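## Task

Shelf spots carry a lot number printed on the shelf edge directly beneath them, and several spots may show the same number. Bring one cardboard box from a lot 451 spot and one from a lot 434 spot onto the desk so that no part of either box sticks out over the desk's edge. Every other cardboard box must stay on the shelf where it started. If no spot is marked with one of these lots, leave that lot out. The robot must not tip over or finish leaning.

## Robot and tools

Robot: a Hello Robot Stretch 3 with one arm. It has a two-wheeled base (0.33 m long, 0.34 m wide, rounded rear) that pivots about a point midway between the wheels, 0.05 m behind the front edge. A lift rides up a vertical mast, and a telescoping arm reaches out to the robot's right side. The base cannot slide sideways, so to shift the gripper forward or back you drive the base. Loose objects may occasionally get nudged by outside forces.

Frames: the base frame has its origin on the floor between the drive wheels, x forward, y left, z up, in metres. hand_pose is reported in it, located where the closed fingertips meet. The odometry frame equals the base frame at the scene's start; base_odometry is wheel-count only, so slip shows as travel. Headings are radians, left positive, -3.142 to 3.142. If turned_by_wheels and turned_by_imu disagree by more than 0.15 rad, believe turned_by_imu. base_tilt gives forward/right lean in degrees (a few degrees of fixed bias).

Tool move: one action per call. Either give "base" and/or "joints" (optionally with "speeds", "pace", "contact_limits"), or give only {"servos": "reboot"} to re-enable servos that shut off. "base" holds a single relative command: {"translate_m": d} drives d metres straight (positive forward, range -3 to 3), or {"rotate_rad": a} turns in place by a radians (positive left, -6.4 to 6.4). Both are offsets from where the last reported state put the base. "joints" is one object of absolute targets keyed by name: lift_m 0 to 1.1; arm_m 0 to 0.52 extension; wrist_yaw_rad -1.345 to 4.42 (0 along the arm, positive toward the front); wrist_pitch_rad -1.57 to 0.451 (0 level, negative tips fingers down); wrist_roll_rad -2.911 to 2.918; gripper_m -0.089 to 0.179 (larger is wider; the real fingertip gap is about 0.007 m smaller when nearly shut, 0.025 m smaller fully open); head_pan_rad -3.953 to 1.73 (0 forward, positive left, -1.57 looks along the arm); head_tilt_rad -1.53 to 0.419 (negative down). "pace" is "default" or "max"; "speeds" sets per-motion top speeds instead (m/s or rad/s, not above max). The base is slowed to 0.10 m/s and 0.63 rad/s unless lift_m < 0.30, arm_m < 0.03 and wrist_yaw_rad > 2.54. "contact_limits" sets effort thresholds (1 to 100 %) for arm_m, translate_m, rotate_rad, and for lift_m as {"down": n, "up": n}; put each limit only in the same call as that motion's command. A lift down limit near 12 is gentle; base moves have no contact stop unless you add one. "cameras" picks head_camera, nav_camera, wrist_camera or "all"; "blocking": false returns in about half a second while motion continues, and a later move overrides only the targets it names. Unknown keys make the call invalid; out-of-range values are refused. Any single action ends after 14 s (time_out).

wait {"seconds": 0 to 10} just lets time pass and returns state; it ends early once running moves settle. stop brakes all your running motions. zoom_image {"camera", "region": [x0,y0,x1,y1]} enlarges a part (at most 504x504 px) of that camera's most recent image. finished_scene {"scene": n} closes the scene irreversibly; the result should stay true with the robot idle.

Results: "move" reads "done" or the worst status. Status words: done, moving, off_target (came to rest short, may still push), contact_stop (that arm or lift goes slack until commanded again), time_out, torque_fault (a wrist or head servo overloaded and went limp; send reboot). An uncommanded stop, or a refused call, cancels the rest of that reply's move, wait and finished_scene calls. on_its_own lists things the robot did by itself; "held at" is a target, not a reading. motor_effort is percent, positive toward larger values, peak in brackets; wheel effort positive means pushing forward. A resting effort outside its normal range suggests a load or contact. lidar_m: 12 ranges of 30 degrees each, first straight ahead, counter-clockwise (4th left, 7th rear, 10th right), seen only at 0.17 m height; "-" is nothing or too close. wrist_depth_mm and head_depth_mm are 7x7 grids of depth in mm.

Cameras: head_camera and nav_camera sit on the head and follow pan/tilt; head_camera images arrive rotated (turn clockwise a quarter to view upright), nav_camera the other way. wrist_camera rides on the gripper. Calibration matrices map base-frame points into each camera, with small errors.

Gripping: close to a gripper_m below the box's width to hold it; open to at least 0.05 more than its width to let go. Readings do not prove you are holding anything; resend the close value if a heavy box slips.

Safety: before folding the wrist to yaw 3.0 or unfolding it, set lift_m 0.32 to 0.95, pitch -0.4, roll about 0. With yaw below -0.4 keep pitch at -0.5 or lower. Pushing on something rigid with the gripper above about 0.45 m, or driving while gripping something fixed, can topple the robot; if base_tilt rises, back the gripper off. Wrist and head never auto-stop. Avoid drops, fast impacts, hard shoving, and letting boxes fall. Simulated time keeps running while you compose replies. Scene 1 is practice and may be skipped.

Each tool is called after "Call:" in YAML: its name, and indented under it one key for each argument.

## Session

Call:
move:

Call:
move:
  joints: {"head_pan_rad": -1.57, "head_tilt_rad": -0.3}
  cameras: ["head_camera","nav_camera"]

Call:
move:
  joints: {"head_pan_rad": -3.1, "head_tilt_rad": -0.3}
  cameras: ["head_camera","nav_camera"]

Call:
move:
  joints: {"head_pan_rad": 1.3, "head_tilt_rad": -0.3}
  cameras: ["head_camera","nav_camera"]

Scene clock: 0.00 s.
base_odometry: x=+0.000 y=+0.000 heading=+0.000
turned_by_wheels: +0.000
turned_by_imu: +0.000
base_tilt: forward=-0.3 right=-1.3
lidar_m: 0.73 0.73 0.85 1.53 2.66 1.26 1.01 1.11 1.82 1.63 1.40 0.83
head_depth_mm: 802 792 784 776 768 761 757 / 774 765 758 751 744 737 730 / 748 740 734 728 721 715 708 / 724 715 710 705 699 694 687 / 702 695 689 684 679 672 667 / 681 673 667 664 658 652 648 / 661 655 652 644 640 634 631
base_status: not commanded
joint_positions: lift_m=+0.374 arm_m=+0.001 wrist_yaw_rad=+3.009 wrist_pitch_rad=-0.462 wrist_roll_rad=+0.000 gripper_m=+0.037 head_pan_rad=+0.000 head_tilt_rad=-0.003
joint_status: not commanded
measured_speeds: all 0
motor_effort: left_wheel=-0.4 right_wheel=+0.1 lift_m=+22.4 arm_m=-2.9 wrist_yaw_rad=-1.0 wrist_pitch_rad=+1.9 wrist_roll_rad=-0.1 gripper_m=+0.3 head_pan_rad=+1.2 head_tilt_rad=+6.7
hand_pose: x=+0.0076 y=+0.0712 z=+0.3774 quat_wxyz=(+0.207, +0.697, +0.116, +0.676) (m; base frame)
wrist_depth_mm: - 138 - - - 859 - / - 151 - - - 975 - / - 167 922 - - 937 - / 840 775 203 821 806 791 762 / 698 671 212 657 648 671 666 / 590 599 126 579 128 582 578 / 522 546 287 355 507 509 509
pictures: head_camera (sideways), nav_camera (sideways), wrist_camera
camera_calibration:
head_camera: T_world_to_cam=[[0.049258, -0.0462949, -0.997713, 1.31416], [0.0559933, 0.997482, -0.0435198, 0.0560066], [0.997215, -0.0537216, 0.0517262, -0.117899], [0, 0, 0, 1]] pos_world=[0.0497012, -0.00136013, 1.31969]
nav_camera: T_world_to_cam=[[-0.0233498, 0.0170467, 0.999582, -1.25828], [0.00969844, -0.999804, 0.017277, 0.0275711], [0.99968, 0.0100978, 0.0231799, -0.0831342], [0, 0, 0, 1]] pos_world=[0.0534596, 0.0498547, 1.25921]
wrist_camera: T_world_to_cam=[[0.994963, -0.0965217, -0.0270514, 0.016197], [-0.0806635, -0.610724, -0.787724, 0.37395], [0.0595115, 0.785938, -0.615434, 0.342021], [0, 0, 0, 1]] pos_world=[-0.00630544, -0.0388635, 0.505499]

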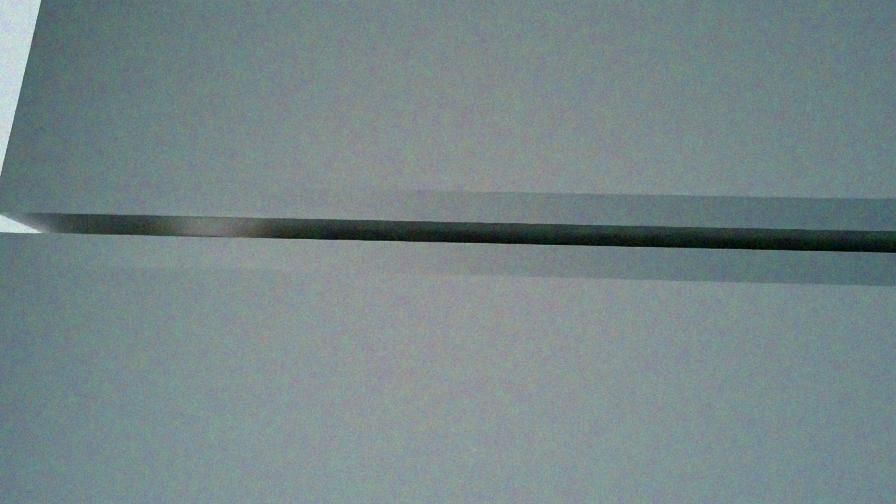

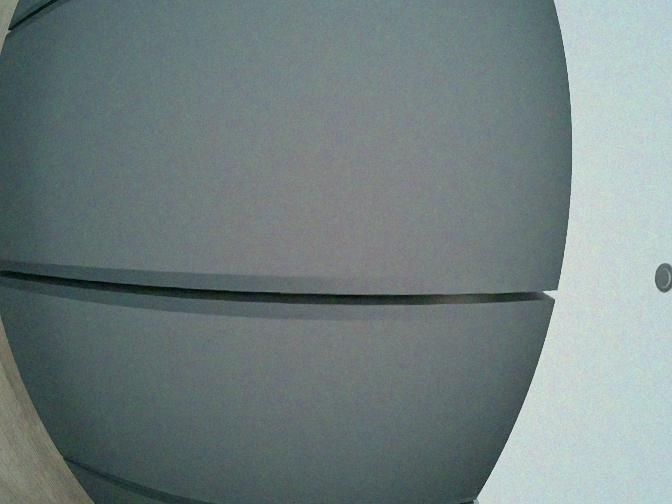

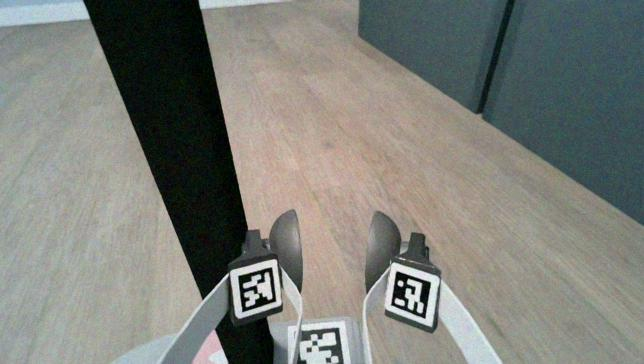

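Scene clock: 1.23 s.
move: done
base_odometry: x=+0.000 y=+0.000 heading=+0.000
turned_by_wheels: +0.000
turned_by_imu: +0.000
base_tilt: forward=-0.3 right=-1.2
lidar_m: 0.73 0.72 0.85 1.53 2.66 1.26 1.01 1.12 1.81 1.62 1.39 0.83
head_depth_mm: 1809 1798 1895 2315 2433 2048 1562 / 1926 2021 2122 2088 2106 2012 1556 / 1853 1983 2136 2251 2289 1974 1543 / 1719 1947 2056 2173 2130 1911 1544 / 1586 1861 1961 1936 1826 1830 1536 / 1499 1728 1893 1995 1918 1837 1523 / 1631 1775 1866 1960 1921 1847 1511
base_status: not commanded
joint_positions: lift_m=+0.374 arm_m=+0.001 wrist_yaw_rad=+3.009 wrist_pitch_rad=-0.462 wrist_roll_rad=+0.000 gripper_m=+0.037 head_pan_rad=-1.607 head_tilt_rad=-0.301
joint_status: all done
measured_speeds: all 0
motor_effort: left_wheel=-0.6(0.7) right_wheel=+0.3(1.1) lift_m=+23.5(23.8) arm_m=-5.2(5.4) wrist_yaw_rad=-1.0(1.1) wrist_pitch_rad=+1.9(2.1) wrist_roll_rad=-0.2(0.3) gripper_m=+0.0(0.8) head_pan_rad=+3.0(5.3) head_tilt_rad=-3.3(8.6)
hand_pose: x=+0.0076 y=+0.0712 z=+0.3774 quat_wxyz=(+0.207, +0.697, +0.116, +0.676) (m; base frame)
wrist_depth_mm: - 138 - - - 855 - / - 151 - - - 969 - / - 167 925 - - 947 - / 832 769 203 807 804 800 762 / 698 675 211 656 652 661 661 / 600 601 126 573 129 577 580 / 523 544 289 354 502 513 511
pictures: head_camera (sideways), nav_camera (sideways)
camera_calibration:
head_camera: T_world_to_cam=[[-0.0373073, 0.247586, -0.968147, 1.27574], [0.995363, -0.0767495, -0.0579833, 0.0690661], [-0.0886606, -0.965821, -0.243574, 0.27316], [0, 0, 0, 1]] pos_world=[0.00306702, -0.0467296, 1.30564]
nav_camera: T_world_to_cam=[[0.00723794, -0.271906, 0.962297, -1.20949], [-0.99967, 0.0217501, 0.0136647, 0.0384444], [-0.0246456, -0.962078, -0.271659, 0.306922], [0, 0, 0, 1]] pos_world=[0.0547502, -0.0344218, 1.24674]

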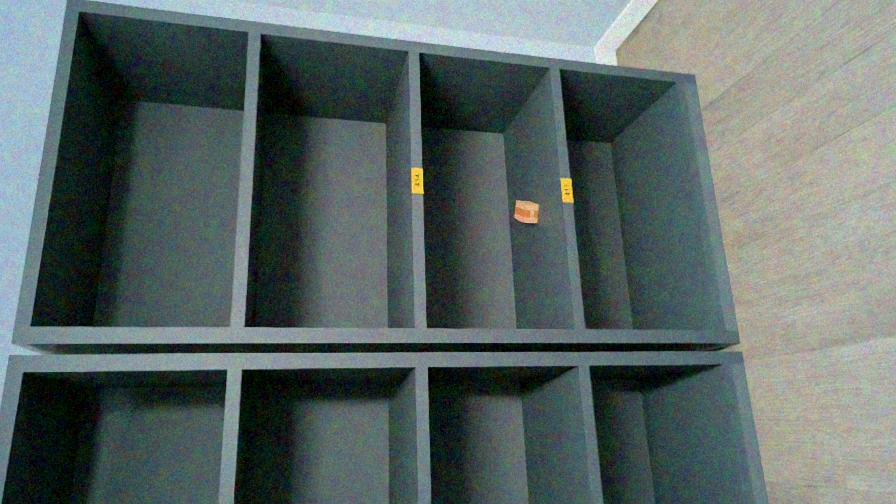

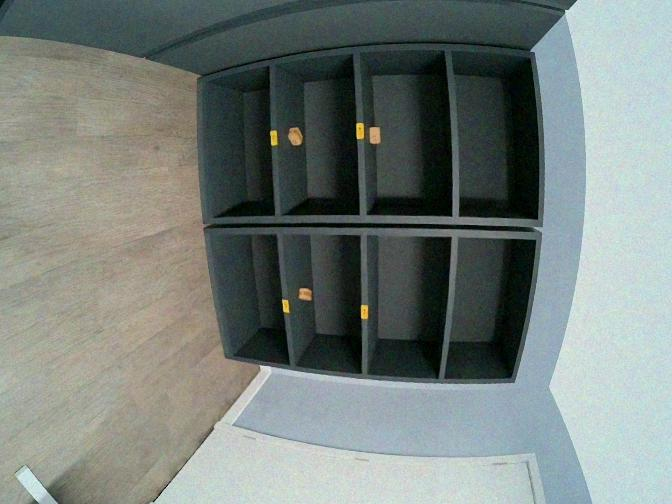

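Scene clock: 3.50 s.
move: done
base_odometry: x=+0.000 y=+0.000 heading=+0.000
turned_by_wheels: +0.000
turned_by_imu: +0.000
base_tilt: forward=-0.4 right=-1.3
lidar_m: 0.72 0.72 0.85 1.53 2.66 1.26 1.01 1.11 1.82 1.62 1.39 0.83
head_depth_mm: 1483 1550 1651 1742 1347 1073 1564 / 1445 1527 1599 1696 1342 1060 1542 / 1416 1487 1558 1643 1325 1007 1495 / 1387 1450 1514 1603 1313 993 1492 / 1359 1415 1479 1572 1308 947 1521 / 1324 1382 1448 1528 1287 939 1436 / 1299 1353 1419 1490 1531 894 1513
base_status: not commanded
joint_positions: lift_m=+0.374 arm_m=+0.001 wrist_yaw_rad=+3.009 wrist_pitch_rad=-0.462 wrist_roll_rad=+0.000 gripper_m=+0.037 head_pan_rad=-3.108 head_tilt_rad=-0.301
joint_status: all done
measured_speeds: translate_m=+0.000 rotate_rad=+0.000 lift_m=+0.000 arm_m=+0.000 wrist_yaw_rad=+0.000 wrist_pitch_rad=+0.000 wrist_roll_rad=+0.000 head_pan_rad=+0.024 head_tilt_rad=+0.000
motor_effort: left_wheel=-0.6(1.0) right_wheel=+0.2(1.2) lift_m=+24.3(24.3) arm_m=-9.1(9.1) wrist_yaw_rad=-0.2(2.1) wrist_pitch_rad=+1.9(2.0) wrist_roll_rad=+0.1(0.3) gripper_m=+0.5(0.8) head_pan_rad=+2.6(5.2) head_tilt_rad=-0.3(6.0)
hand_pose: x=+0.0076 y=+0.0712 z=+0.3774 quat_wxyz=(+0.207, +0.697, +0.116, +0.676) (m; base frame)
wrist_depth_mm: - 138 - - - 861 - / - 150 - - - 993 - / - 167 916 - - 942 - / 822 775 204 814 804 797 766 / 711 669 211 655 655 670 670 / 596 603 126 571 129 582 583 / 527 533 287 352 502 511 508
pictures: head_camera (sideways), nav_camera (sideways)
camera_calibration:
head_camera: T_world_to_cam=[[0.244422, 0.0544118, -0.968141, 1.27403], [-0.0075413, -0.998288, -0.05801, 0.0752262], [-0.96964, 0.02148, -0.243593, 0.278489], [0, 0, 0, 1]] pos_world=[-0.0407992, -0.00020678, 1.30564]
nav_camera: T_world_to_cam=[[-0.270759, -0.0260841, 0.962294, -1.2078], [-0.0476285, 0.998772, 0.0136718, 0.0326533], [-0.961468, -0.0421308, -0.271669, 0.312635], [0, 0, 0, 1]] pos_world=[-0.0248781, -0.0509459, 1.24674]

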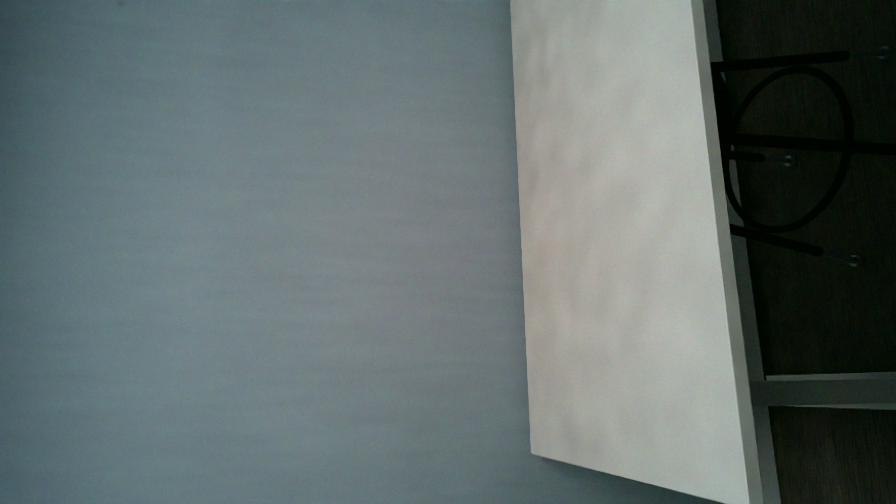

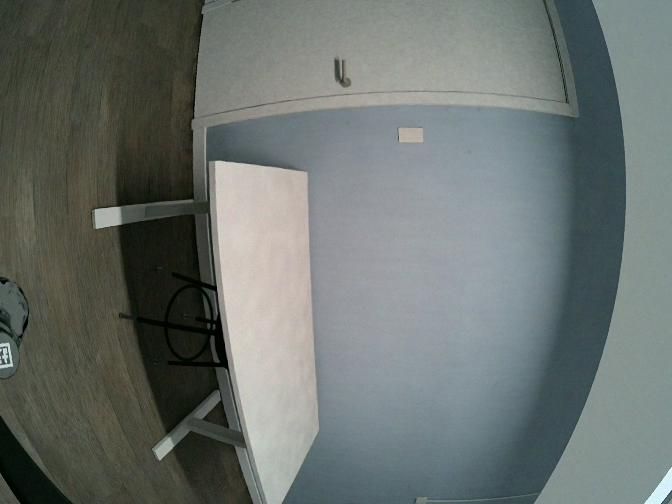

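Scene clock: 6.90 s.
move: done
base_odometry: x=+0.000 y=+0.000 heading=+0.000
turned_by_wheels: +0.000
turned_by_imu: +0.000
base_tilt: forward=-0.2 right=-1.2
lidar_m: 0.72 0.73 0.85 1.53 2.66 1.26 1.01 1.11 1.82 1.63 1.39 0.83
head_depth_mm: 833 843 863 887 909 930 955 / 935 963 986 1012 1049 1082 1106 / 1081 1121 1152 1190 1227 1268 1318 / 1286 1331 1382 1429 1488 1554 1493 / 2444 2565 2657 2797 2506 1890 1526 / 2377 2467 2589 2693 2740 1958 1530 / 2247 2347 2449 2544 2658 1956 1523
base_status: not commanded
joint_positions: lift_m=+0.374 arm_m=+0.001 wrist_yaw_rad=+3.009 wrist_pitch_rad=-0.462 wrist_roll_rad=+0.000 gripper_m=+0.037 head_pan_rad=+1.308 head_tilt_rad=-0.301
joint_status: all done
measured_speeds: translate_m=+0.000 rotate_rad=+0.000 lift_m=+0.000 arm_m=+0.000 wrist_yaw_rad=+0.000 wrist_pitch_rad=+0.000 wrist_roll_rad=+0.000 head_pan_rad=-0.024 head_tilt_rad=+0.000
motor_effort: left_wheel=-0.1(0.8) right_wheel=+0.0(1.1) lift_m=+24.0(24.7) arm_m=-12.6(13.4) wrist_yaw_rad=+0.2(1.6) wrist_pitch_rad=+1.8(2.1) wrist_roll_rad=+0.1(0.3) gripper_m=+0.4(1.1) head_pan_rad=-2.9(7.3) head_tilt_rad=+2.6(4.9)
hand_pose: x=+0.0076 y=+0.0712 z=+0.3774 quat_wxyz=(+0.207, +0.697, +0.116, +0.676) (m; base frame)
wrist_depth_mm: - 139 - - - 876 - / - 151 - - - 982 - / - 168 913 - - 947 - / 828 765 204 810 810 793 766 / 688 672 212 659 652 675 668 / 597 595 126 574 128 576 581 / 524 541 289 355 503 509 507
pictures: head_camera (sideways), nav_camera (sideways)
camera_calibration:
head_camera: T_world_to_cam=[[-0.019242, -0.249639, -0.968148, 1.27563], [-0.952714, 0.298285, -0.0579782, 0.0808937], [0.303258, 0.921253, -0.243574, 0.27078], [0, 0, 0, 1]] pos_world=[0.019498, 0.0448602, 1.30564]
nav_camera: T_world_to_cam=[[0.0539992, 0.266591, 0.962296, -1.20976], [0.96927, -0.24562, 0.0136553, 0.0265045], [0.24, 0.931987, -0.271662, 0.305362], [0, 0, 0, 1]] pos_world=[-0.0336507, 0.0444283, 1.24674]

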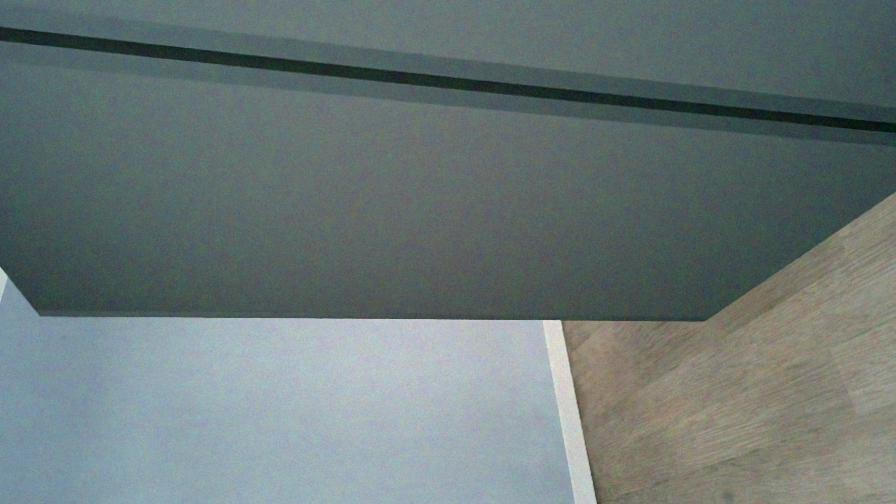

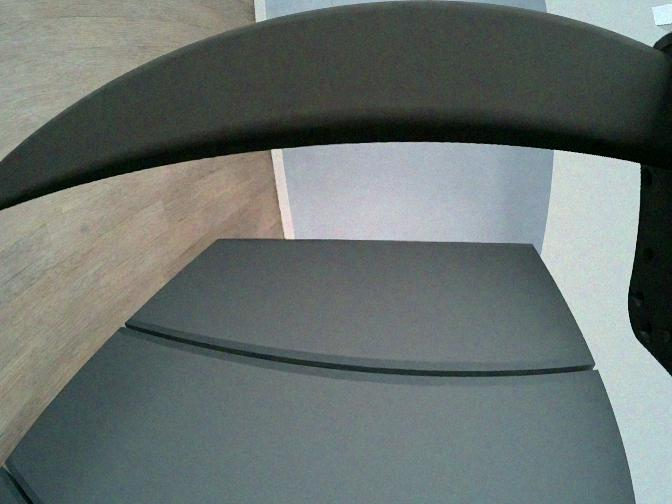

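Call:
move:
  joints: {"head_pan_rad": -1.2, "head_tilt_rad": -0.3}
  cameras: ["head_camera","nav_camera"]

Call:
zoom_image:
  camera: "head_camera"
  region: [380, 0, 640, 250]

Call:
zoom_image:
  camera: "head_camera"
  region: [380, 254, 640, 504]

Scene clock: 17.63 s.
move: done
base_odometry: x=+0.000 y=+0.000 heading=+0.000
turned_by_wheels: +0.000
turned_by_imu: +0.000
base_tilt: forward=-0.4 right=-1.2
lidar_m: 0.72 0.73 0.85 1.53 2.66 1.26 1.01 1.12 1.81 1.63 1.39 0.83
head_depth_mm: 1494 1803 1910 2001 2047 1945 1563 / 1542 1666 1589 1610 1708 1786 1568 / 1678 1859 1952 2047 2000 1894 1547 / 1712 1876 1976 2094 2139 1897 1537 / 1722 1901 2006 2096 2115 1867 1526 / 1608 1787 1884 1899 1886 1875 1530 / 1463 1496 1563 1592 1654 1704 1522
base_status: not commanded
joint_positions: lift_m=+0.374 arm_m=+0.001 wrist_yaw_rad=+3.009 wrist_pitch_rad=-0.462 wrist_roll_rad=+0.000 gripper_m=+0.037 head_pan_rad=-1.208 head_tilt_rad=-0.300
joint_status: all done
measured_speeds: translate_m=+0.000 rotate_rad=+0.000 lift_m=+0.000 arm_m=+0.000 wrist_yaw_rad=+0.000 wrist_pitch_rad=+0.000 wrist_roll_rad=+0.000 head_pan_rad=+0.024 head_tilt_rad=+0.000
motor_effort: left_wheel=-0.8(0.8) right_wheel=+0.0(1.4) lift_m=+24.4(25.2) arm_m=-13.2(13.3) wrist_yaw_rad=+0.6(1.6) wrist_pitch_rad=+1.9(2.0) wrist_roll_rad=-0.2(0.4) gripper_m=+0.3(1.0) head_pan_rad=+3.6(5.1) head_tilt_rad=+5.6(8.6)
hand_pose: x=+0.0076 y=+0.0712 z=+0.3774 quat_wxyz=(+0.207, +0.697, +0.116, +0.676) (m; base frame)
wrist_depth_mm: - 138 - - - 853 - / - 150 - - - - - / - 167 933 - - 942 - / 831 764 203 812 804 794 761 / 702 671 212 654 660 676 672 / 600 592 126 571 128 573 580 / 526 538 289 354 504 512 511
pictures: head_camera (sideways), nav_camera (sideways)
camera_calibration:
head_camera: T_world_to_cam=[[-0.130102, 0.212467, -0.968469, 1.27677], [0.947116, 0.315608, -0.0579943, 0.0692967], [0.293335, -0.924797, -0.242292, 0.26915], [0, 0, 0, 1]] pos_world=[0.0215276, -0.0442325, 1.30574]
nav_camera: T_world_to_cam=[[0.111778, -0.246568, 0.962658, -1.21064], [-0.929721, -0.368009, 0.013694, 0.0380074], [0.35089, -0.896534, -0.270375, 0.303039], [0, 0, 0, 1]] pos_world=[0.0643257, -0.0128345, 1.24685]

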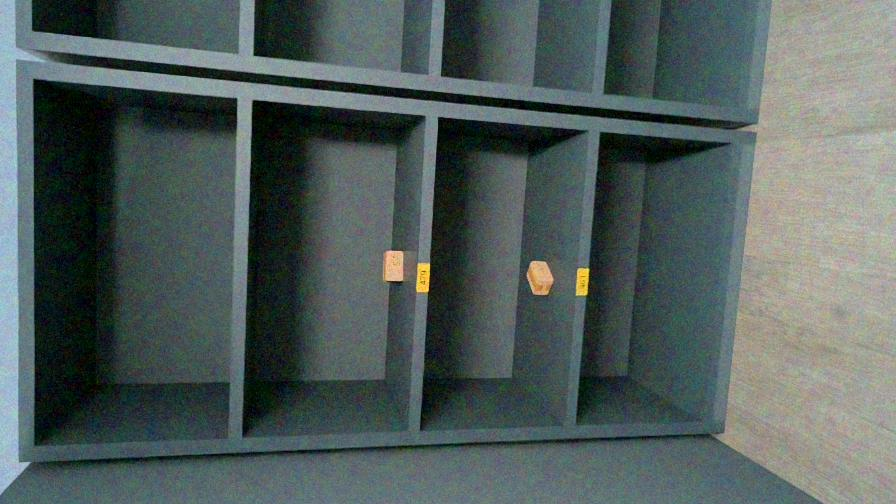

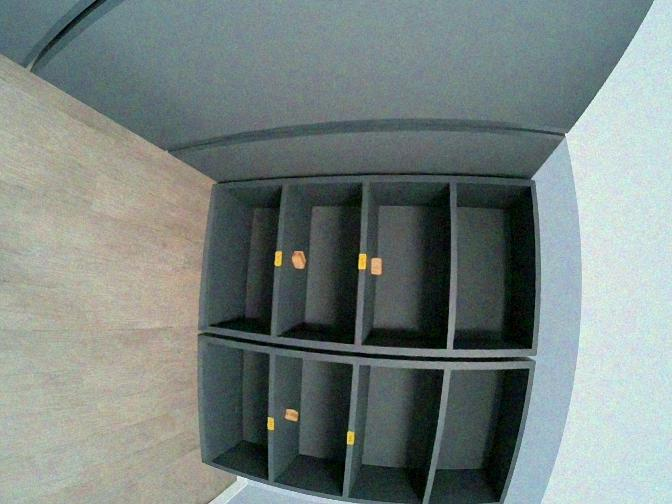

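Scaled by 1.938 from the camera's 896x504 image, which has a finer 1280x720 frame.

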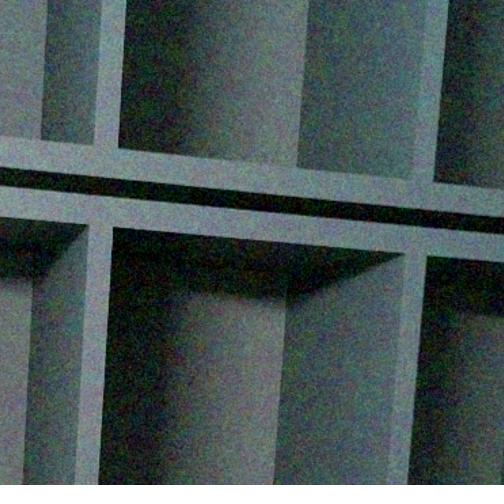

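Scaled by 1.938 from the camera's 896x504 image, which has a finer 1280x720 frame.

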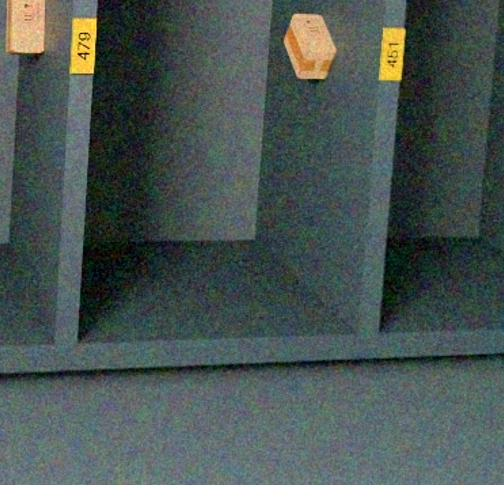

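Call:
zoom_image:
  camera: "head_camera"
  region: [530, 240, 630, 310]

Call:
move:
  joints: {"head_pan_rad": -1.68, "head_tilt_rad": -0.3}
  cameras: ["head_camera"]

Call:
zoom_image:
  camera: "head_camera"
  region: [400, 140, 600, 280]

Scaled by 5.040 from the camera's 896x504 image, which has a finer 1280x720 frame.

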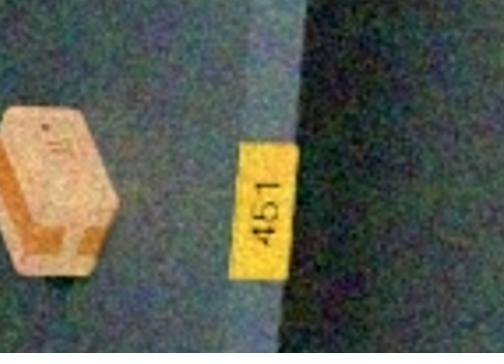

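Scene clock: 31.23 s.
move: done
base_odometry: x=+0.000 y=+0.000 heading=+0.000
turned_by_wheels: +0.000
turned_by_imu: +0.000
base_tilt: forward=-0.4 right=-1.1
lidar_m: 0.72 0.72 0.85 1.53 2.66 1.26 1.01 1.11 1.81 1.63 1.39 0.83
head_depth_mm: 2120 2177 2206 2254 2273 2037 1570 / 1941 1819 1929 2065 2458 2020 1549 / 1955 2062 2162 2227 2207 1997 1548 / 1855 1986 2122 2221 2302 1950 1542 / 1735 1925 2017 2128 2096 1880 1531 / 1447 1537 1532 1623 1713 1795 1524 / 1520 1751 1876 1945 1916 1855 1526
base_status: not commanded
joint_positions: lift_m=+0.374 arm_m=+0.001 wrist_yaw_rad=+3.009 wrist_pitch_rad=-0.462 wrist_roll_rad=+0.000 gripper_m=+0.037 head_pan_rad=-1.688 head_tilt_rad=-0.300
joint_status: all done
measured_speeds: all 0
motor_effort: left_wheel=-0.4(0.8) right_wheel=+0.2(1.2) lift_m=+25.4(25.7) arm_m=-12.9(13.6) wrist_yaw_rad=+1.6(1.6) wrist_pitch_rad=+1.9(2.0) wrist_roll_rad=+0.1(0.3) gripper_m=+0.1(1.0) head_pan_rad=-1.7(5.1) head_tilt_rad=+5.6(8.8)
hand_pose: x=+0.0076 y=+0.0712 z=+0.3774 quat_wxyz=(+0.207, +0.697, +0.116, +0.676) (m; base frame)
wrist_depth_mm: - 139 - - - 865 - / - 150 - - - 965 - / - 167 925 - - 942 - / 850 774 203 808 800 793 767 / 700 681 212 667 649 677 664 / 595 602 126 574 128 575 577 / 524 536 289 355 509 515 505
pictures: head_camera (sideways)
camera_calibration:
head_camera: T_world_to_cam=[[-0.01732, 0.248506, -0.968475, 1.27609], [0.985854, -0.157258, -0.0579824, 0.0691096], [-0.166709, -0.95578, -0.242267, 0.271915], [0, 0, 0, 1]] pos_world=[-0.000699474, -0.0463575, 1.30574]

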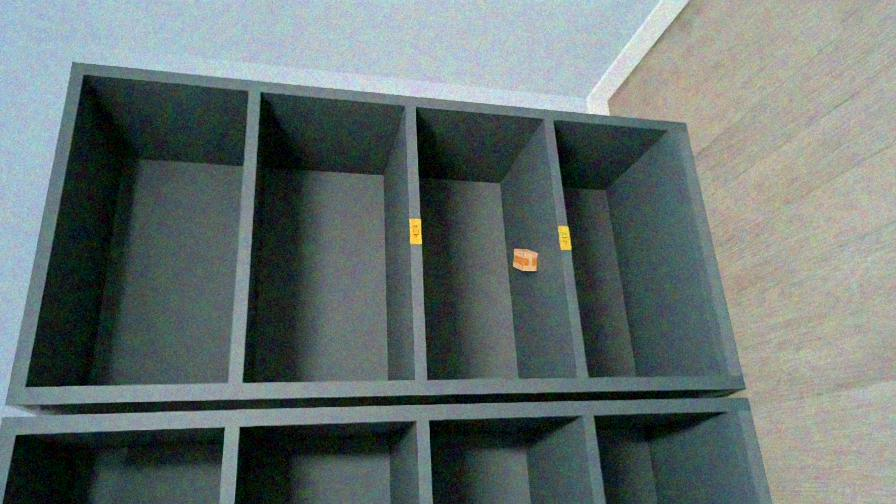

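Scaled by 2.520 from the camera's 896x504 image, which has a finer 1280x720 frame.

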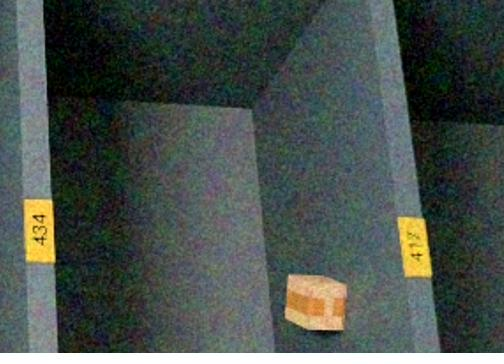

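Call:
move:
  base: {"rotate_rad": -1.129}
  pace: "max"

Call:
move:
  base: {"translate_m": 0.93}
  pace: "max"

Call:
move:
  base: {"rotate_rad": 1.375}
  joints: {"head_pan_rad": -1.57, "head_tilt_rad": -0.5}
  cameras: ["head_camera","nav_camera"]

Call:
move:
  joints: {"wrist_yaw_rad": 0.0, "lift_m": 0.75, "gripper_m": 0.179}
  cameras: ["head_camera","wrist_camera"]

Scene clock: 86.50 s.
move: done
base_odometry: x=+0.000 y=+0.000 heading=-1.129
turned_by_wheels: -1.129
turned_by_imu: -1.110
base_tilt: forward=-0.3 right=-1.1
lidar_m: 1.58 0.86 0.73 0.72 0.82 1.36 2.66 1.26 1.01 1.11 1.74 1.63
head_depth_mm: 1326 1386 1449 1515 1360 926 1463 / 1337 1387 1453 1543 1346 922 1560 / 1335 1407 1478 1554 1328 955 1505 / 1363 1412 1479 1559 1312 956 1490 / 1367 1434 1502 1583 1668 1754 1525 / 1369 1435 1500 1570 1658 1756 1526 / 1376 1435 1526 1584 1681 1792 1518
base_status: done
joint_positions: lift_m=+0.374 arm_m=+0.001 wrist_yaw_rad=+3.009 wrist_pitch_rad=-0.462 wrist_roll_rad=+0.000 gripper_m=+0.037 head_pan_rad=-1.680 head_tilt_rad=-0.300
joint_status: not commanded
measured_speeds: all 0
motor_effort: left_wheel=+8.3(12.2) right_wheel=-9.8(13.4) lift_m=+26.0(26.7) arm_m=-12.8(13.7) wrist_yaw_rad=+0.0(2.1) wrist_pitch_rad=+1.9(2.0) wrist_roll_rad=+0.1(0.3) gripper_m=+0.2(1.0) head_pan_rad=+3.5(4.2) head_tilt_rad=+5.8(6.0)
hand_pose: x=+0.0076 y=+0.0712 z=+0.3774 quat_wxyz=(+0.207, +0.697, +0.116, +0.676) (m; base frame)
wrist_depth_mm: - 139 - - - - - / - 150 161 - - - - / 976 167 176 - - - - / 828 765 203 806 812 804 788 / 701 671 211 661 659 669 663 / 602 594 126 572 129 579 575 / 527 541 287 354 501 511 511
pictures: none

Scene clock: 96.77 s.
move: done
base_odometry: x=+0.398 y=-0.840 heading=-1.129
turned_by_wheels: +0.000
turned_by_imu: +0.000
base_tilt: forward=-0.4 right=-1.2
lidar_m: 0.99 0.62 0.53 0.53 0.59 0.98 3.53 1.58 1.63 1.74 0.85 0.81
head_depth_mm: 1480 1531 1610 1683 1786 1870 1566 / 1485 1564 1612 1708 1808 1873 1564 / 1502 1576 1653 1728 1825 1891 1552 / 1520 1588 1666 1748 1833 1917 1552 / 1534 1595 1680 1756 1863 1931 1526 / 1562 1639 1723 1803 1903 1951 1527 / 1575 1643 1733 1831 1933 1980 1525
base_status: done
joint_positions: lift_m=+0.374 arm_m=+0.001 wrist_yaw_rad=+3.009 wrist_pitch_rad=-0.462 wrist_roll_rad=+0.000 gripper_m=+0.037 head_pan_rad=-1.680 head_tilt_rad=-0.300
joint_status: not commanded
measured_speeds: all 0
motor_effort: left_wheel=+2.3(12.9) right_wheel=+6.9(10.8) lift_m=+27.4(27.9) arm_m=-12.0(13.5) wrist_yaw_rad=+0.0(1.9) wrist_pitch_rad=+1.9(2.1) wrist_roll_rad=-0.1(0.4) gripper_m=+0.2(1.1) head_pan_rad=+2.0(3.7) head_tilt_rad=+3.7(5.7)
hand_pose: x=+0.0076 y=+0.0712 z=+0.3774 quat_wxyz=(+0.207, +0.697, +0.116, +0.676) (m; base frame)
wrist_depth_mm: - 138 - - - - 484 / - 150 162 - - - 533 / 741 167 175 - - 599 - / 800 191 194 - - 680 - / 705 680 211 662 657 672 647 / 604 601 126 576 129 582 576 / 527 535 288 354 502 517 510
pictures: none

Scene clock: 100.07 s.
move: done
base_odometry: x=+0.398 y=-0.840 heading=+0.246
turned_by_wheels: +1.375
turned_by_imu: +1.352
base_tilt: forward=-0.3 right=-1.3
lidar_m: 0.52 0.55 0.75 2.14 1.74 1.58 1.74 1.50 0.81 1.17 0.74 0.54
head_depth_mm: 830 1024 1068 848 1028 965 1086 / 857 1040 1102 835 1249 1027 1211 / 884 1039 1103 889 1245 1020 1237 / 915 1039 1097 880 1230 1019 1230 / 956 1036 1100 863 1221 1009 1222 / 962 1038 1094 851 1217 1004 1217 / 963 1041 1091 844 1205 1025 1213
base_status: done
joint_positions: lift_m=+0.374 arm_m=+0.001 wrist_yaw_rad=+3.009 wrist_pitch_rad=-0.462 wrist_roll_rad=+0.000 gripper_m=+0.037 head_pan_rad=-1.568 head_tilt_rad=-0.500
joint_status: all done
measured_speeds: all 0
motor_effort: left_wheel=-8.5(12.4) right_wheel=+9.1(12.2) lift_m=+28.2(28.3) arm_m=-12.8(13.7) wrist_yaw_rad=+0.0(2.1) wrist_pitch_rad=+1.9(2.1) wrist_roll_rad=+0.0(0.3) gripper_m=+0.0(0.9) head_pan_rad=-0.9(4.6) head_tilt_rad=-4.4(5.2)
hand_pose: x=+0.0076 y=+0.0712 z=+0.3774 quat_wxyz=(+0.207, +0.697, +0.116, +0.676) (m; base frame)
wrist_depth_mm: - 139 - - - - - / - 151 - - - - - / - 167 927 - - 958 - / 851 769 203 813 802 804 - / 724 682 211 661 650 672 642 / 603 591 126 566 129 581 580 / 524 535 289 356 500 511 509
pictures: head_camera (sideways), nav_camera (sideways)
camera_calibration:
head_camera: T_world_to_cam=[[-0.0475625, 0.432332, -0.900459, 1.1875], [0.997565, -0.0254696, -0.0649202, 0.0780242], [-0.0510015, -0.901355, -0.430068, 0.515621], [0, 0, 0, 1]] pos_world=[0.00494376, -0.0466511, 1.29611]
nav_camera: T_world_to_cam=[[0.0183558, -0.456142, 0.889718, -1.11484], [-0.99975, -0.0197561, 0.0104973, 0.0426149], [0.0127891, -0.889688, -0.45639, 0.547145], [0, 0, 0, 1]] pos_world=[0.0560705, -0.0208942, 1.24115]

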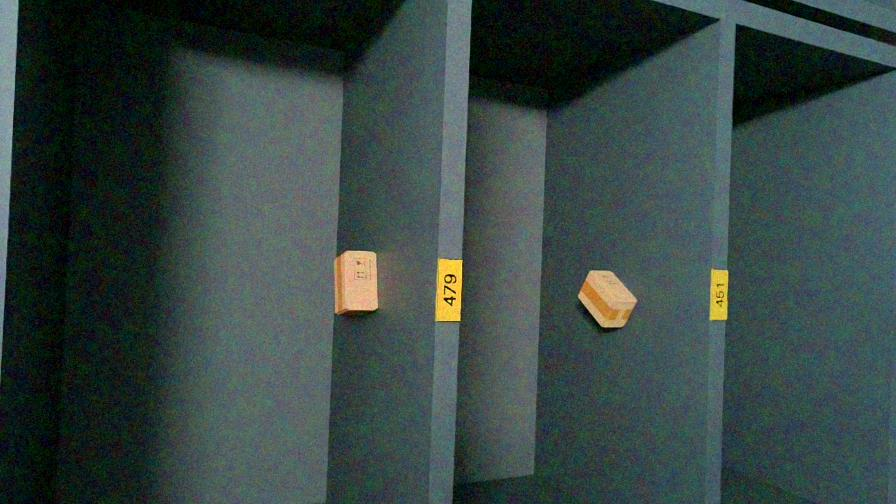

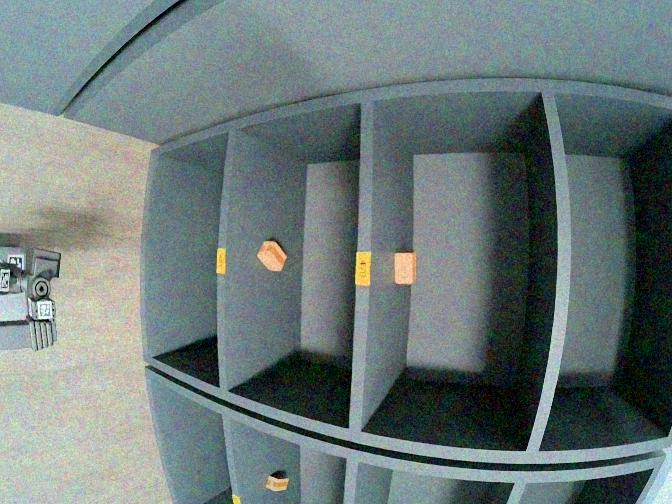

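Scene clock: 104.30 s.
move: done
base_odometry: x=+0.398 y=-0.840 heading=+0.246
turned_by_wheels: +0.000
turned_by_imu: +0.000
base_tilt: forward=-0.3 right=-1.3
lidar_m: 0.52 0.55 0.75 2.13 1.74 1.58 1.74 1.49 0.81 1.17 0.74 0.54
head_depth_mm: 830 1022 1061 845 1025 969 1081 / 857 1039 1099 832 1246 1031 1204 / 887 1039 1101 893 1239 1024 1232 / 916 1040 1103 876 1233 1017 1235 / 953 1038 1099 862 1217 1011 1226 / 963 1039 1095 852 1214 1004 1217 / 961 1041 1086 841 1206 1031 1216
base_status: not commanded
joint_positions: lift_m=+0.750 arm_m=+0.001 wrist_yaw_rad=+0.003 wrist_pitch_rad=-0.462 wrist_roll_rad=+0.000 gripper_m=+0.179 head_pan_rad=-1.570 head_tilt_rad=-0.500
joint_status: all done
measured_speeds: all 0
motor_effort: left_wheel=-8.1(8.9) right_wheel=+8.4(9.6) lift_m=+28.7(33.8) arm_m=-11.8(13.2) wrist_yaw_rad=-2.9(6.4) wrist_pitch_rad=+2.1(2.1) wrist_roll_rad=+0.0(0.3) gripper_m=+0.9(83.6) head_pan_rad=-3.1(3.9) head_tilt_rad=-3.7(5.2)
hand_pose: x=-0.0209 y=-0.3642 z=+0.7529 quat_wxyz=(+0.689, +0.163, -0.688, -0.161) (m; base frame)
wrist_depth_mm: - - - - - - - / - - - - - - - / - - - - - - - / - - - - - - 572 / - 146 - - - - - / - 139 - - - 874 - / - 892 881 877 872 859 105
pictures: head_camera (sideways), wrist_camera
camera_calibration:
head_camera: T_world_to_cam=[[-0.0466101, 0.432438, -0.900458, 1.1875], [0.99751, -0.0276054, -0.0648911, 0.0779893], [-0.0529189, -0.901241, -0.430075, 0.515638], [0, 0, 0, 1]] pos_world=[0.0048412, -0.046652, 1.29611]
wrist_camera: T_world_to_cam=[[-0.998887, -0.0386229, -0.0270614, -0.0079054], [-0.00249887, 0.616364, -0.787457, 0.849804], [0.0470936, -0.786513, -0.615775, 0.344329], [0, 0, 0, 1]] pos_world=[-0.0219887, -0.253275, 0.880999]

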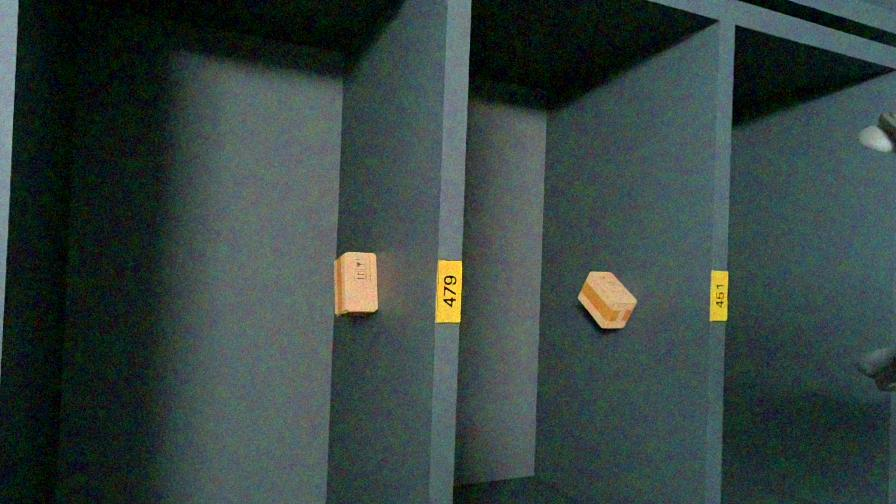

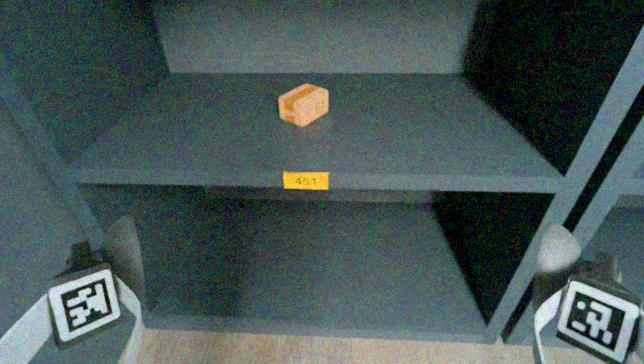

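Call:
move:
  joints: {"arm_m": 0.22, "lift_m": 0.82, "wrist_pitch_rad": -0.6}
  cameras: ["wrist_camera"]

Call:
zoom_image:
  camera: "wrist_camera"
  region: [230, 50, 430, 170]

Scene clock: 134.70 s.
move: done
base_odometry: x=+0.398 y=-0.840 heading=+0.246
turned_by_wheels: +0.000
turned_by_imu: +0.000
base_tilt: forward=-0.1 right=-1.2
lidar_m: 0.52 0.55 0.75 2.13 1.73 1.58 1.74 1.50 0.81 1.17 0.74 0.54
head_depth_mm: 833 1019 1057 848 1025 903 285 / 858 1038 1101 836 1256 351 1182 / 886 1039 1102 889 1186 388 1226 / 920 1039 1097 877 1234 410 1195 / 957 1039 1101 862 1217 970 1227 / 961 1036 1093 854 1213 1000 1216 / 958 1038 1091 843 1201 1034 1215
base_status: not commanded
joint_positions: lift_m=+0.820 arm_m=+0.220 wrist_yaw_rad=+0.003 wrist_pitch_rad=-0.610 wrist_roll_rad=+0.000 gripper_m=+0.179 head_pan_rad=-1.570 head_tilt_rad=-0.500
joint_status: all done
measured_speeds: all 0
motor_effort: left_wheel=-8.5(8.7) right_wheel=+9.1(9.9) lift_m=+30.7(34.8) arm_m=+13.4(15.3) wrist_yaw_rad=-2.1(4.4) wrist_pitch_rad=+1.4(4.1) wrist_roll_rad=-0.1(0.3) gripper_m=+0.5(1.0) head_pan_rad=-2.8(3.8) head_tilt_rad=-2.9(4.5)
hand_pose: x=-0.0210 y=-0.5611 z=+0.7921 quat_wxyz=(+0.675, +0.214, -0.674, -0.212) (m; base frame)
wrist_depth_mm: - 718 - - - - - / - - - - - 709 - / - - - 579 - - - / - - - - - - 543 / - 142 - - - - 460 / - 126 - - - 898 - / - - - - - - 105
pictures: wrist_camera
camera_calibration:
wrist_camera: T_world_to_cam=[[-0.99891, -0.0340029, -0.0319633, -0.00806622], [-0.00269563, 0.725815, -0.687885, 0.98465], [0.0465895, -0.68705, -0.725115, 0.355976], [0, 0, 0, 1]] pos_world=[-0.0219879, -0.470375, 0.935192]

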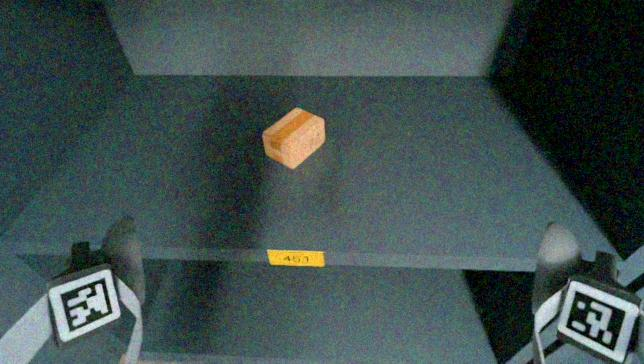

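Scaled by 2.520.

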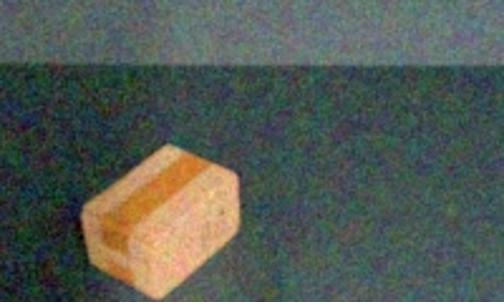

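Call:
move:
  joints: {"arm_m": 0.0}
  base: {"rotate_rad": -0.6}

Call:
move:
  base: {"translate_m": 0.23}

Call:
move:
  base: {"rotate_rad": 0.605}

Call:
move:
  joints: {"wrist_pitch_rad": -0.6, "wrist_yaw_rad": -0.6, "arm_m": 0.2}
  cameras: ["head_camera", "wrist_camera"]

Scene clock: 183.27 s.
move: done
base_odometry: x=+0.398 y=-0.840 heading=-0.354
turned_by_wheels: -0.600
turned_by_imu: -0.590
base_tilt: forward=-0.2 right=-1.2
lidar_m: 0.55 0.53 0.54 0.70 1.67 1.74 1.57 1.74 1.49 0.81 1.16 0.80
head_depth_mm: 1313 1423 1422 1550 1653 1625 1330 / 1081 1474 1307 1702 1432 1569 1321 / 1096 1349 1277 1605 1297 1511 1310 / 697 1225 1030 935 1183 1462 1266 / 673 730 797 874 983 1082 1210 / 759 858 932 973 1153 1040 1221 / 916 1021 1075 837 1197 964 1214
base_status: done
joint_positions: lift_m=+0.820 arm_m=+0.001 wrist_yaw_rad=+0.003 wrist_pitch_rad=-0.610 wrist_roll_rad=+0.000 gripper_m=+0.179 head_pan_rad=-1.570 head_tilt_rad=-0.500
joint_status: all done
measured_speeds: all 0
motor_effort: left_wheel=+8.1(11.8) right_wheel=-10.2(14.1) lift_m=+29.9(31.0) arm_m=-12.2(14.6) wrist_yaw_rad=-2.5(4.1) wrist_pitch_rad=+1.5(1.6) wrist_roll_rad=-0.2(0.3) gripper_m=+0.7(1.1) head_pan_rad=-2.4(3.0) head_tilt_rad=-2.3(3.9)
hand_pose: x=-0.0211 y=-0.3417 z=+0.7921 quat_wxyz=(+0.675, +0.214, -0.674, -0.212) (m; base frame)
wrist_depth_mm: - - - 602 - - - / - - - - - - - / 634 - - - - - - / - - - - - - - / - - - - - - - / - 126 963 - - 978 968 / - 877 897 913 872 871 105
pictures: none

Scene clock: 186.70 s.
move: done
base_odometry: x=+0.614 y=-0.920 heading=-0.354
turned_by_wheels: +0.000
turned_by_imu: +0.001
base_tilt: forward=-0.3 right=-1.2
lidar_m: 0.36 0.33 0.34 0.45 1.06 1.96 1.80 1.93 0.89 0.82 1.04 0.51
head_depth_mm: 713 1418 1325 1695 1378 1529 1319 / 668 726 798 913 1195 1525 1317 / 721 778 831 868 979 1086 1222 / 809 901 955 872 1118 1048 1231 / 940 1019 1082 800 1221 970 1221 / 898 973 1031 740 1193 937 1154 / 851 921 977 689 1139 903 827
base_status: done
joint_positions: lift_m=+0.820 arm_m=+0.001 wrist_yaw_rad=+0.003 wrist_pitch_rad=-0.610 wrist_roll_rad=+0.000 gripper_m=+0.179 head_pan_rad=-1.570 head_tilt_rad=-0.500
joint_status: not commanded
measured_speeds: all 0
motor_effort: left_wheel=+4.2(11.8) right_wheel=+5.4(10.3) lift_m=+29.7(30.8) arm_m=-9.6(12.8) wrist_yaw_rad=-2.1(4.3) wrist_pitch_rad=+1.5(1.6) wrist_roll_rad=-0.2(0.3) gripper_m=+0.4(1.1) head_pan_rad=-1.9(2.7) head_tilt_rad=-2.1(3.1)
hand_pose: x=-0.0211 y=-0.3417 z=+0.7921 quat_wxyz=(+0.675, +0.214, -0.674, -0.212) (m; base frame)
wrist_depth_mm: - - - 888 - 951 - / - - - - 633 - - / - 602 - - 732 - - / - - - - - - - / - 146 - - - - - / - 126 - 962 991 973 972 / - - 870 897 881 867 105
pictures: none

Scene clock: 188.77 s.
move: done
base_odometry: x=+0.614 y=-0.920 heading=+0.251
turned_by_wheels: +0.605
turned_by_imu: +0.595
base_tilt: forward=-0.1 right=-1.2
lidar_m: 0.34 0.35 0.48 1.39 2.72 1.80 1.93 0.82 0.82 0.98 0.47 0.35
head_depth_mm: 837 920 986 738 1183 966 1157 / 853 923 990 730 1183 960 1183 / 852 922 993 722 1188 955 1147 / 854 920 990 714 1180 947 824 / 851 927 991 706 1166 941 1162 / 855 922 981 699 1118 934 1084 / 706 740 759 681 793 818 895
base_status: done
joint_positions: lift_m=+0.820 arm_m=+0.001 wrist_yaw_rad=+0.003 wrist_pitch_rad=-0.610 wrist_roll_rad=+0.000 gripper_m=+0.179 head_pan_rad=-1.570 head_tilt_rad=-0.500
joint_status: not commanded
measured_speeds: all 0
motor_effort: left_wheel=-9.1(13.1) right_wheel=+8.5(11.9) lift_m=+29.5(30.3) arm_m=-8.8(9.9) wrist_yaw_rad=-2.8(4.5) wrist_pitch_rad=+1.4(1.6) wrist_roll_rad=-0.1(0.3) gripper_m=+0.8(1.2) head_pan_rad=-1.6(2.4) head_tilt_rad=-1.9(2.7)
hand_pose: x=-0.0211 y=-0.3417 z=+0.7921 quat_wxyz=(+0.675, +0.214, -0.674, -0.212) (m; base frame)
wrist_depth_mm: - - - - - - 748 / 393 - - - - - 737 / 417 - - - - - - / 419 - - - - - - / 400 143 - - - - - / - 126 - - - - - / 405 - 873 868 871 851 105
pictures: none

Scene clock: 191.47 s.
move: done
base_odometry: x=+0.614 y=-0.920 heading=+0.251
turned_by_wheels: +0.000
turned_by_imu: +0.000
base_tilt: forward=-0.3 right=-1.1
lidar_m: 0.33 0.35 0.48 1.38 2.73 1.80 1.93 0.82 0.82 0.98 0.47 0.35
head_depth_mm: 835 923 989 737 1187 907 - / 849 920 990 730 1185 346 1148 / 853 923 992 721 1165 368 356 / 852 920 989 713 1180 389 1163 / 851 924 991 706 1168 945 1162 / 851 921 983 698 1117 936 1129 / 708 742 756 680 796 819 892
base_status: not commanded
joint_positions: lift_m=+0.820 arm_m=+0.200 wrist_yaw_rad=-0.597 wrist_pitch_rad=-0.611 wrist_roll_rad=+0.000 gripper_m=+0.179 head_pan_rad=-1.570 head_tilt_rad=-0.500
joint_status: all done
measured_speeds: all 0
motor_effort: left_wheel=-8.9(9.3) right_wheel=+8.8(9.5) lift_m=+29.6(30.4) arm_m=+12.9(15.4) wrist_yaw_rad=-3.0(6.7) wrist_pitch_rad=+1.6(3.4) wrist_roll_rad=-0.1(0.3) gripper_m=+0.6(1.2) head_pan_rad=-1.6(2.1) head_tilt_rad=-1.2(2.2)
hand_pose: x=-0.1318 y=-0.5071 z=+0.7920 quat_wxyz=(+0.582, +0.005, -0.707, -0.402) (m; base frame)
wrist_depth_mm: - - - - - - - / - - - - 746 - - / - - - - - - - / - - 486 - - 567 - / - 143 - - - 682 - / - 126 - - 898 853 963 / - - - - 857 886 105
pictures: head_camera (sideways), wrist_camera
camera_calibration:
head_camera: T_world_to_cam=[[-0.0465238, 0.432445, -0.900459, 1.1875], [0.997504, -0.0278239, -0.0649002, 0.0779913], [-0.0531201, -0.901231, -0.430071, 0.515634], [0, 0, 0, 1]] pos_world=[0.00484089, -0.0466522, 1.29611]
wrist_camera: T_world_to_cam=[[-0.843733, 0.535809, -0.0320023, 0.192534], [0.407652, 0.600858, -0.687597, 0.935533], [-0.349192, -0.593194, -0.725387, 0.393942], [0, 0, 0, 1]] pos_world=[-0.0813636, -0.431599, 0.935192]

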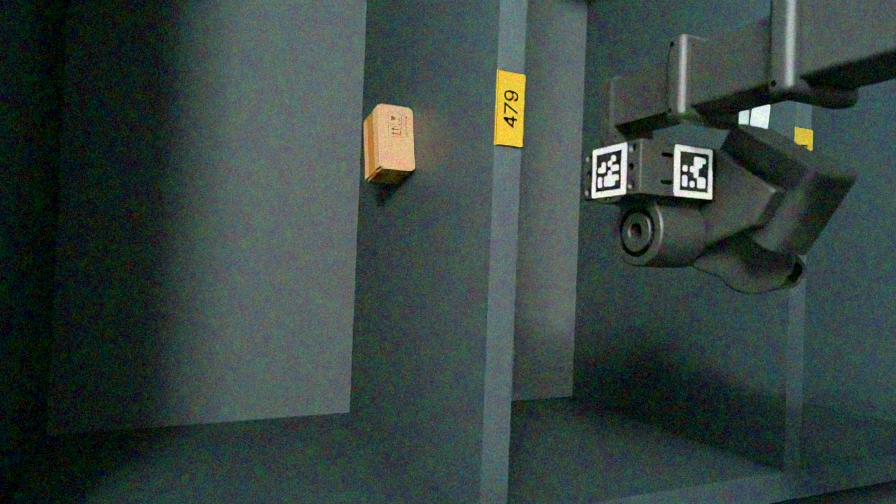

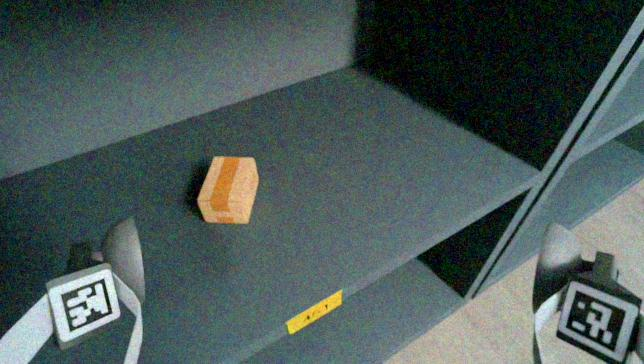

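Call:
move:
  joints: {"lift_m": 0.68}

Call:
move:
  joints: {"arm_m": 0.44}
  contact_limits: {"arm_m": 32}
  cameras: ["head_camera", "wrist_camera"]

Scene clock: 217.23 s.
move: done
base_odometry: x=+0.614 y=-0.920 heading=+0.251
turned_by_wheels: +0.000
turned_by_imu: +0.000
base_tilt: forward=-0.3 right=-1.1
lidar_m: 0.34 0.35 0.48 1.38 2.73 1.80 1.93 0.82 0.82 0.98 0.47 0.35
head_depth_mm: 836 920 990 736 1185 965 1152 / 856 921 989 731 1178 959 405 / 854 922 991 723 1184 953 430 / 856 922 992 714 1176 947 445 / 855 922 991 705 1168 938 1160 / 856 921 986 698 1116 937 1131 / 710 739 758 678 796 818 895
base_status: not commanded
joint_positions: lift_m=+0.680 arm_m=+0.200 wrist_yaw_rad=-0.597 wrist_pitch_rad=-0.611 wrist_roll_rad=+0.000 gripper_m=+0.179 head_pan_rad=-1.570 head_tilt_rad=-0.500
joint_status: all done
measured_speeds: all 0
motor_effort: left_wheel=-8.8(9.5) right_wheel=+8.6(9.6) lift_m=+24.2(27.1) arm_m=+8.0(10.5) wrist_yaw_rad=-3.9(4.5) wrist_pitch_rad=+1.6(1.6) wrist_roll_rad=+0.2(0.4) gripper_m=+0.9(1.1) head_pan_rad=-0.8(1.6) head_tilt_rad=-0.1(1.4)
hand_pose: x=-0.1318 y=-0.5070 z=+0.6520 quat_wxyz=(+0.582, +0.005, -0.707, -0.402) (m; base frame)
wrist_depth_mm: - - - - - - - / - - 402 - - - 463 / - - 371 - - - - / - - - - - 600 - / 320 303 316 329 841 687 911 / - 271 292 - - 795 837 / 245 263 - - 745 739 105
pictures: none

Scene clock: 220.23 s.
move: done
base_odometry: x=+0.614 y=-0.920 heading=+0.251
turned_by_wheels: +0.000
turned_by_imu: +0.000
base_tilt: forward=-0.3 right=-1.1
lidar_m: 0.34 0.35 0.48 1.39 2.72 1.80 1.93 0.82 0.82 0.98 0.47 0.35
head_depth_mm: 834 918 990 739 1182 964 1154 / 851 918 987 727 1188 907 409 / 851 919 989 721 745 643 1152 / 852 922 991 712 1084 865 1168 / 854 927 996 705 1173 940 1168 / 856 927 984 697 1114 938 1122 / 710 741 758 682 798 818 894
base_status: not commanded
joint_positions: lift_m=+0.680 arm_m=+0.440 wrist_yaw_rad=-0.597 wrist_pitch_rad=-0.611 wrist_roll_rad=+0.000 gripper_m=+0.179 head_pan_rad=-1.570 head_tilt_rad=-0.500
joint_status: all done
measured_speeds: all 0
motor_effort: left_wheel=-9.1(9.5) right_wheel=+8.3(9.4) lift_m=+25.1(25.7) arm_m=+13.5(15.4) wrist_yaw_rad=-2.5(4.5) wrist_pitch_rad=+1.5(1.7) wrist_roll_rad=+0.0(0.3) gripper_m=+0.3(1.1) head_pan_rad=-0.5(1.0) head_tilt_rad=-0.5(1.2)
contact_limits: arm_m 32 (drawing in: default 31, maximum 55; extending or still: default 40, maximum 69)
hand_pose: x=-0.1318 y=-0.7470 z=+0.6520 quat_wxyz=(+0.582, +0.005, -0.707, -0.402) (m; base frame)
wrist_depth_mm: 296 326 - - - 545 - / 317 - - - - - - / 336 - - - - - - / - - - - - - - / 320 307 313 257 310 307 313 / - 269 274 229 275 274 271 / 244 252 250 245 248 247 105
pictures: head_camera (sideways), wrist_camera
camera_calibration:
head_camera: T_world_to_cam=[[-0.0465238, 0.432445, -0.900459, 1.1875], [0.997504, -0.0278239, -0.0649002, 0.0779913], [-0.0531201, -0.901231, -0.430071, 0.515634], [0, 0, 0, 1]] pos_world=[0.00484089, -0.0466522, 1.29611]
wrist_camera: T_world_to_cam=[[-0.843564, 0.536074, -0.0319967, 0.316836], [0.407834, 0.600725, -0.687605, 0.983408], [-0.349386, -0.593089, -0.725379, 0.15007], [0, 0, 0, 1]] pos_world=[-0.0813636, -0.6716, 0.795192]

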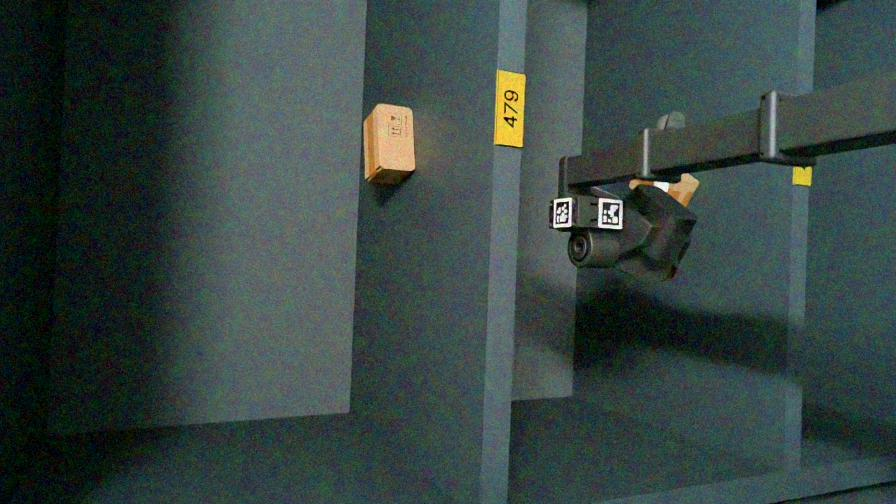

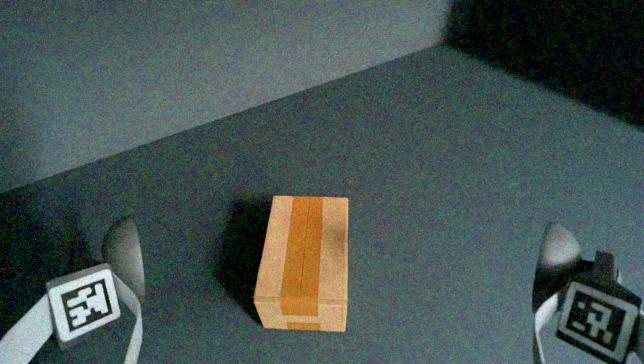

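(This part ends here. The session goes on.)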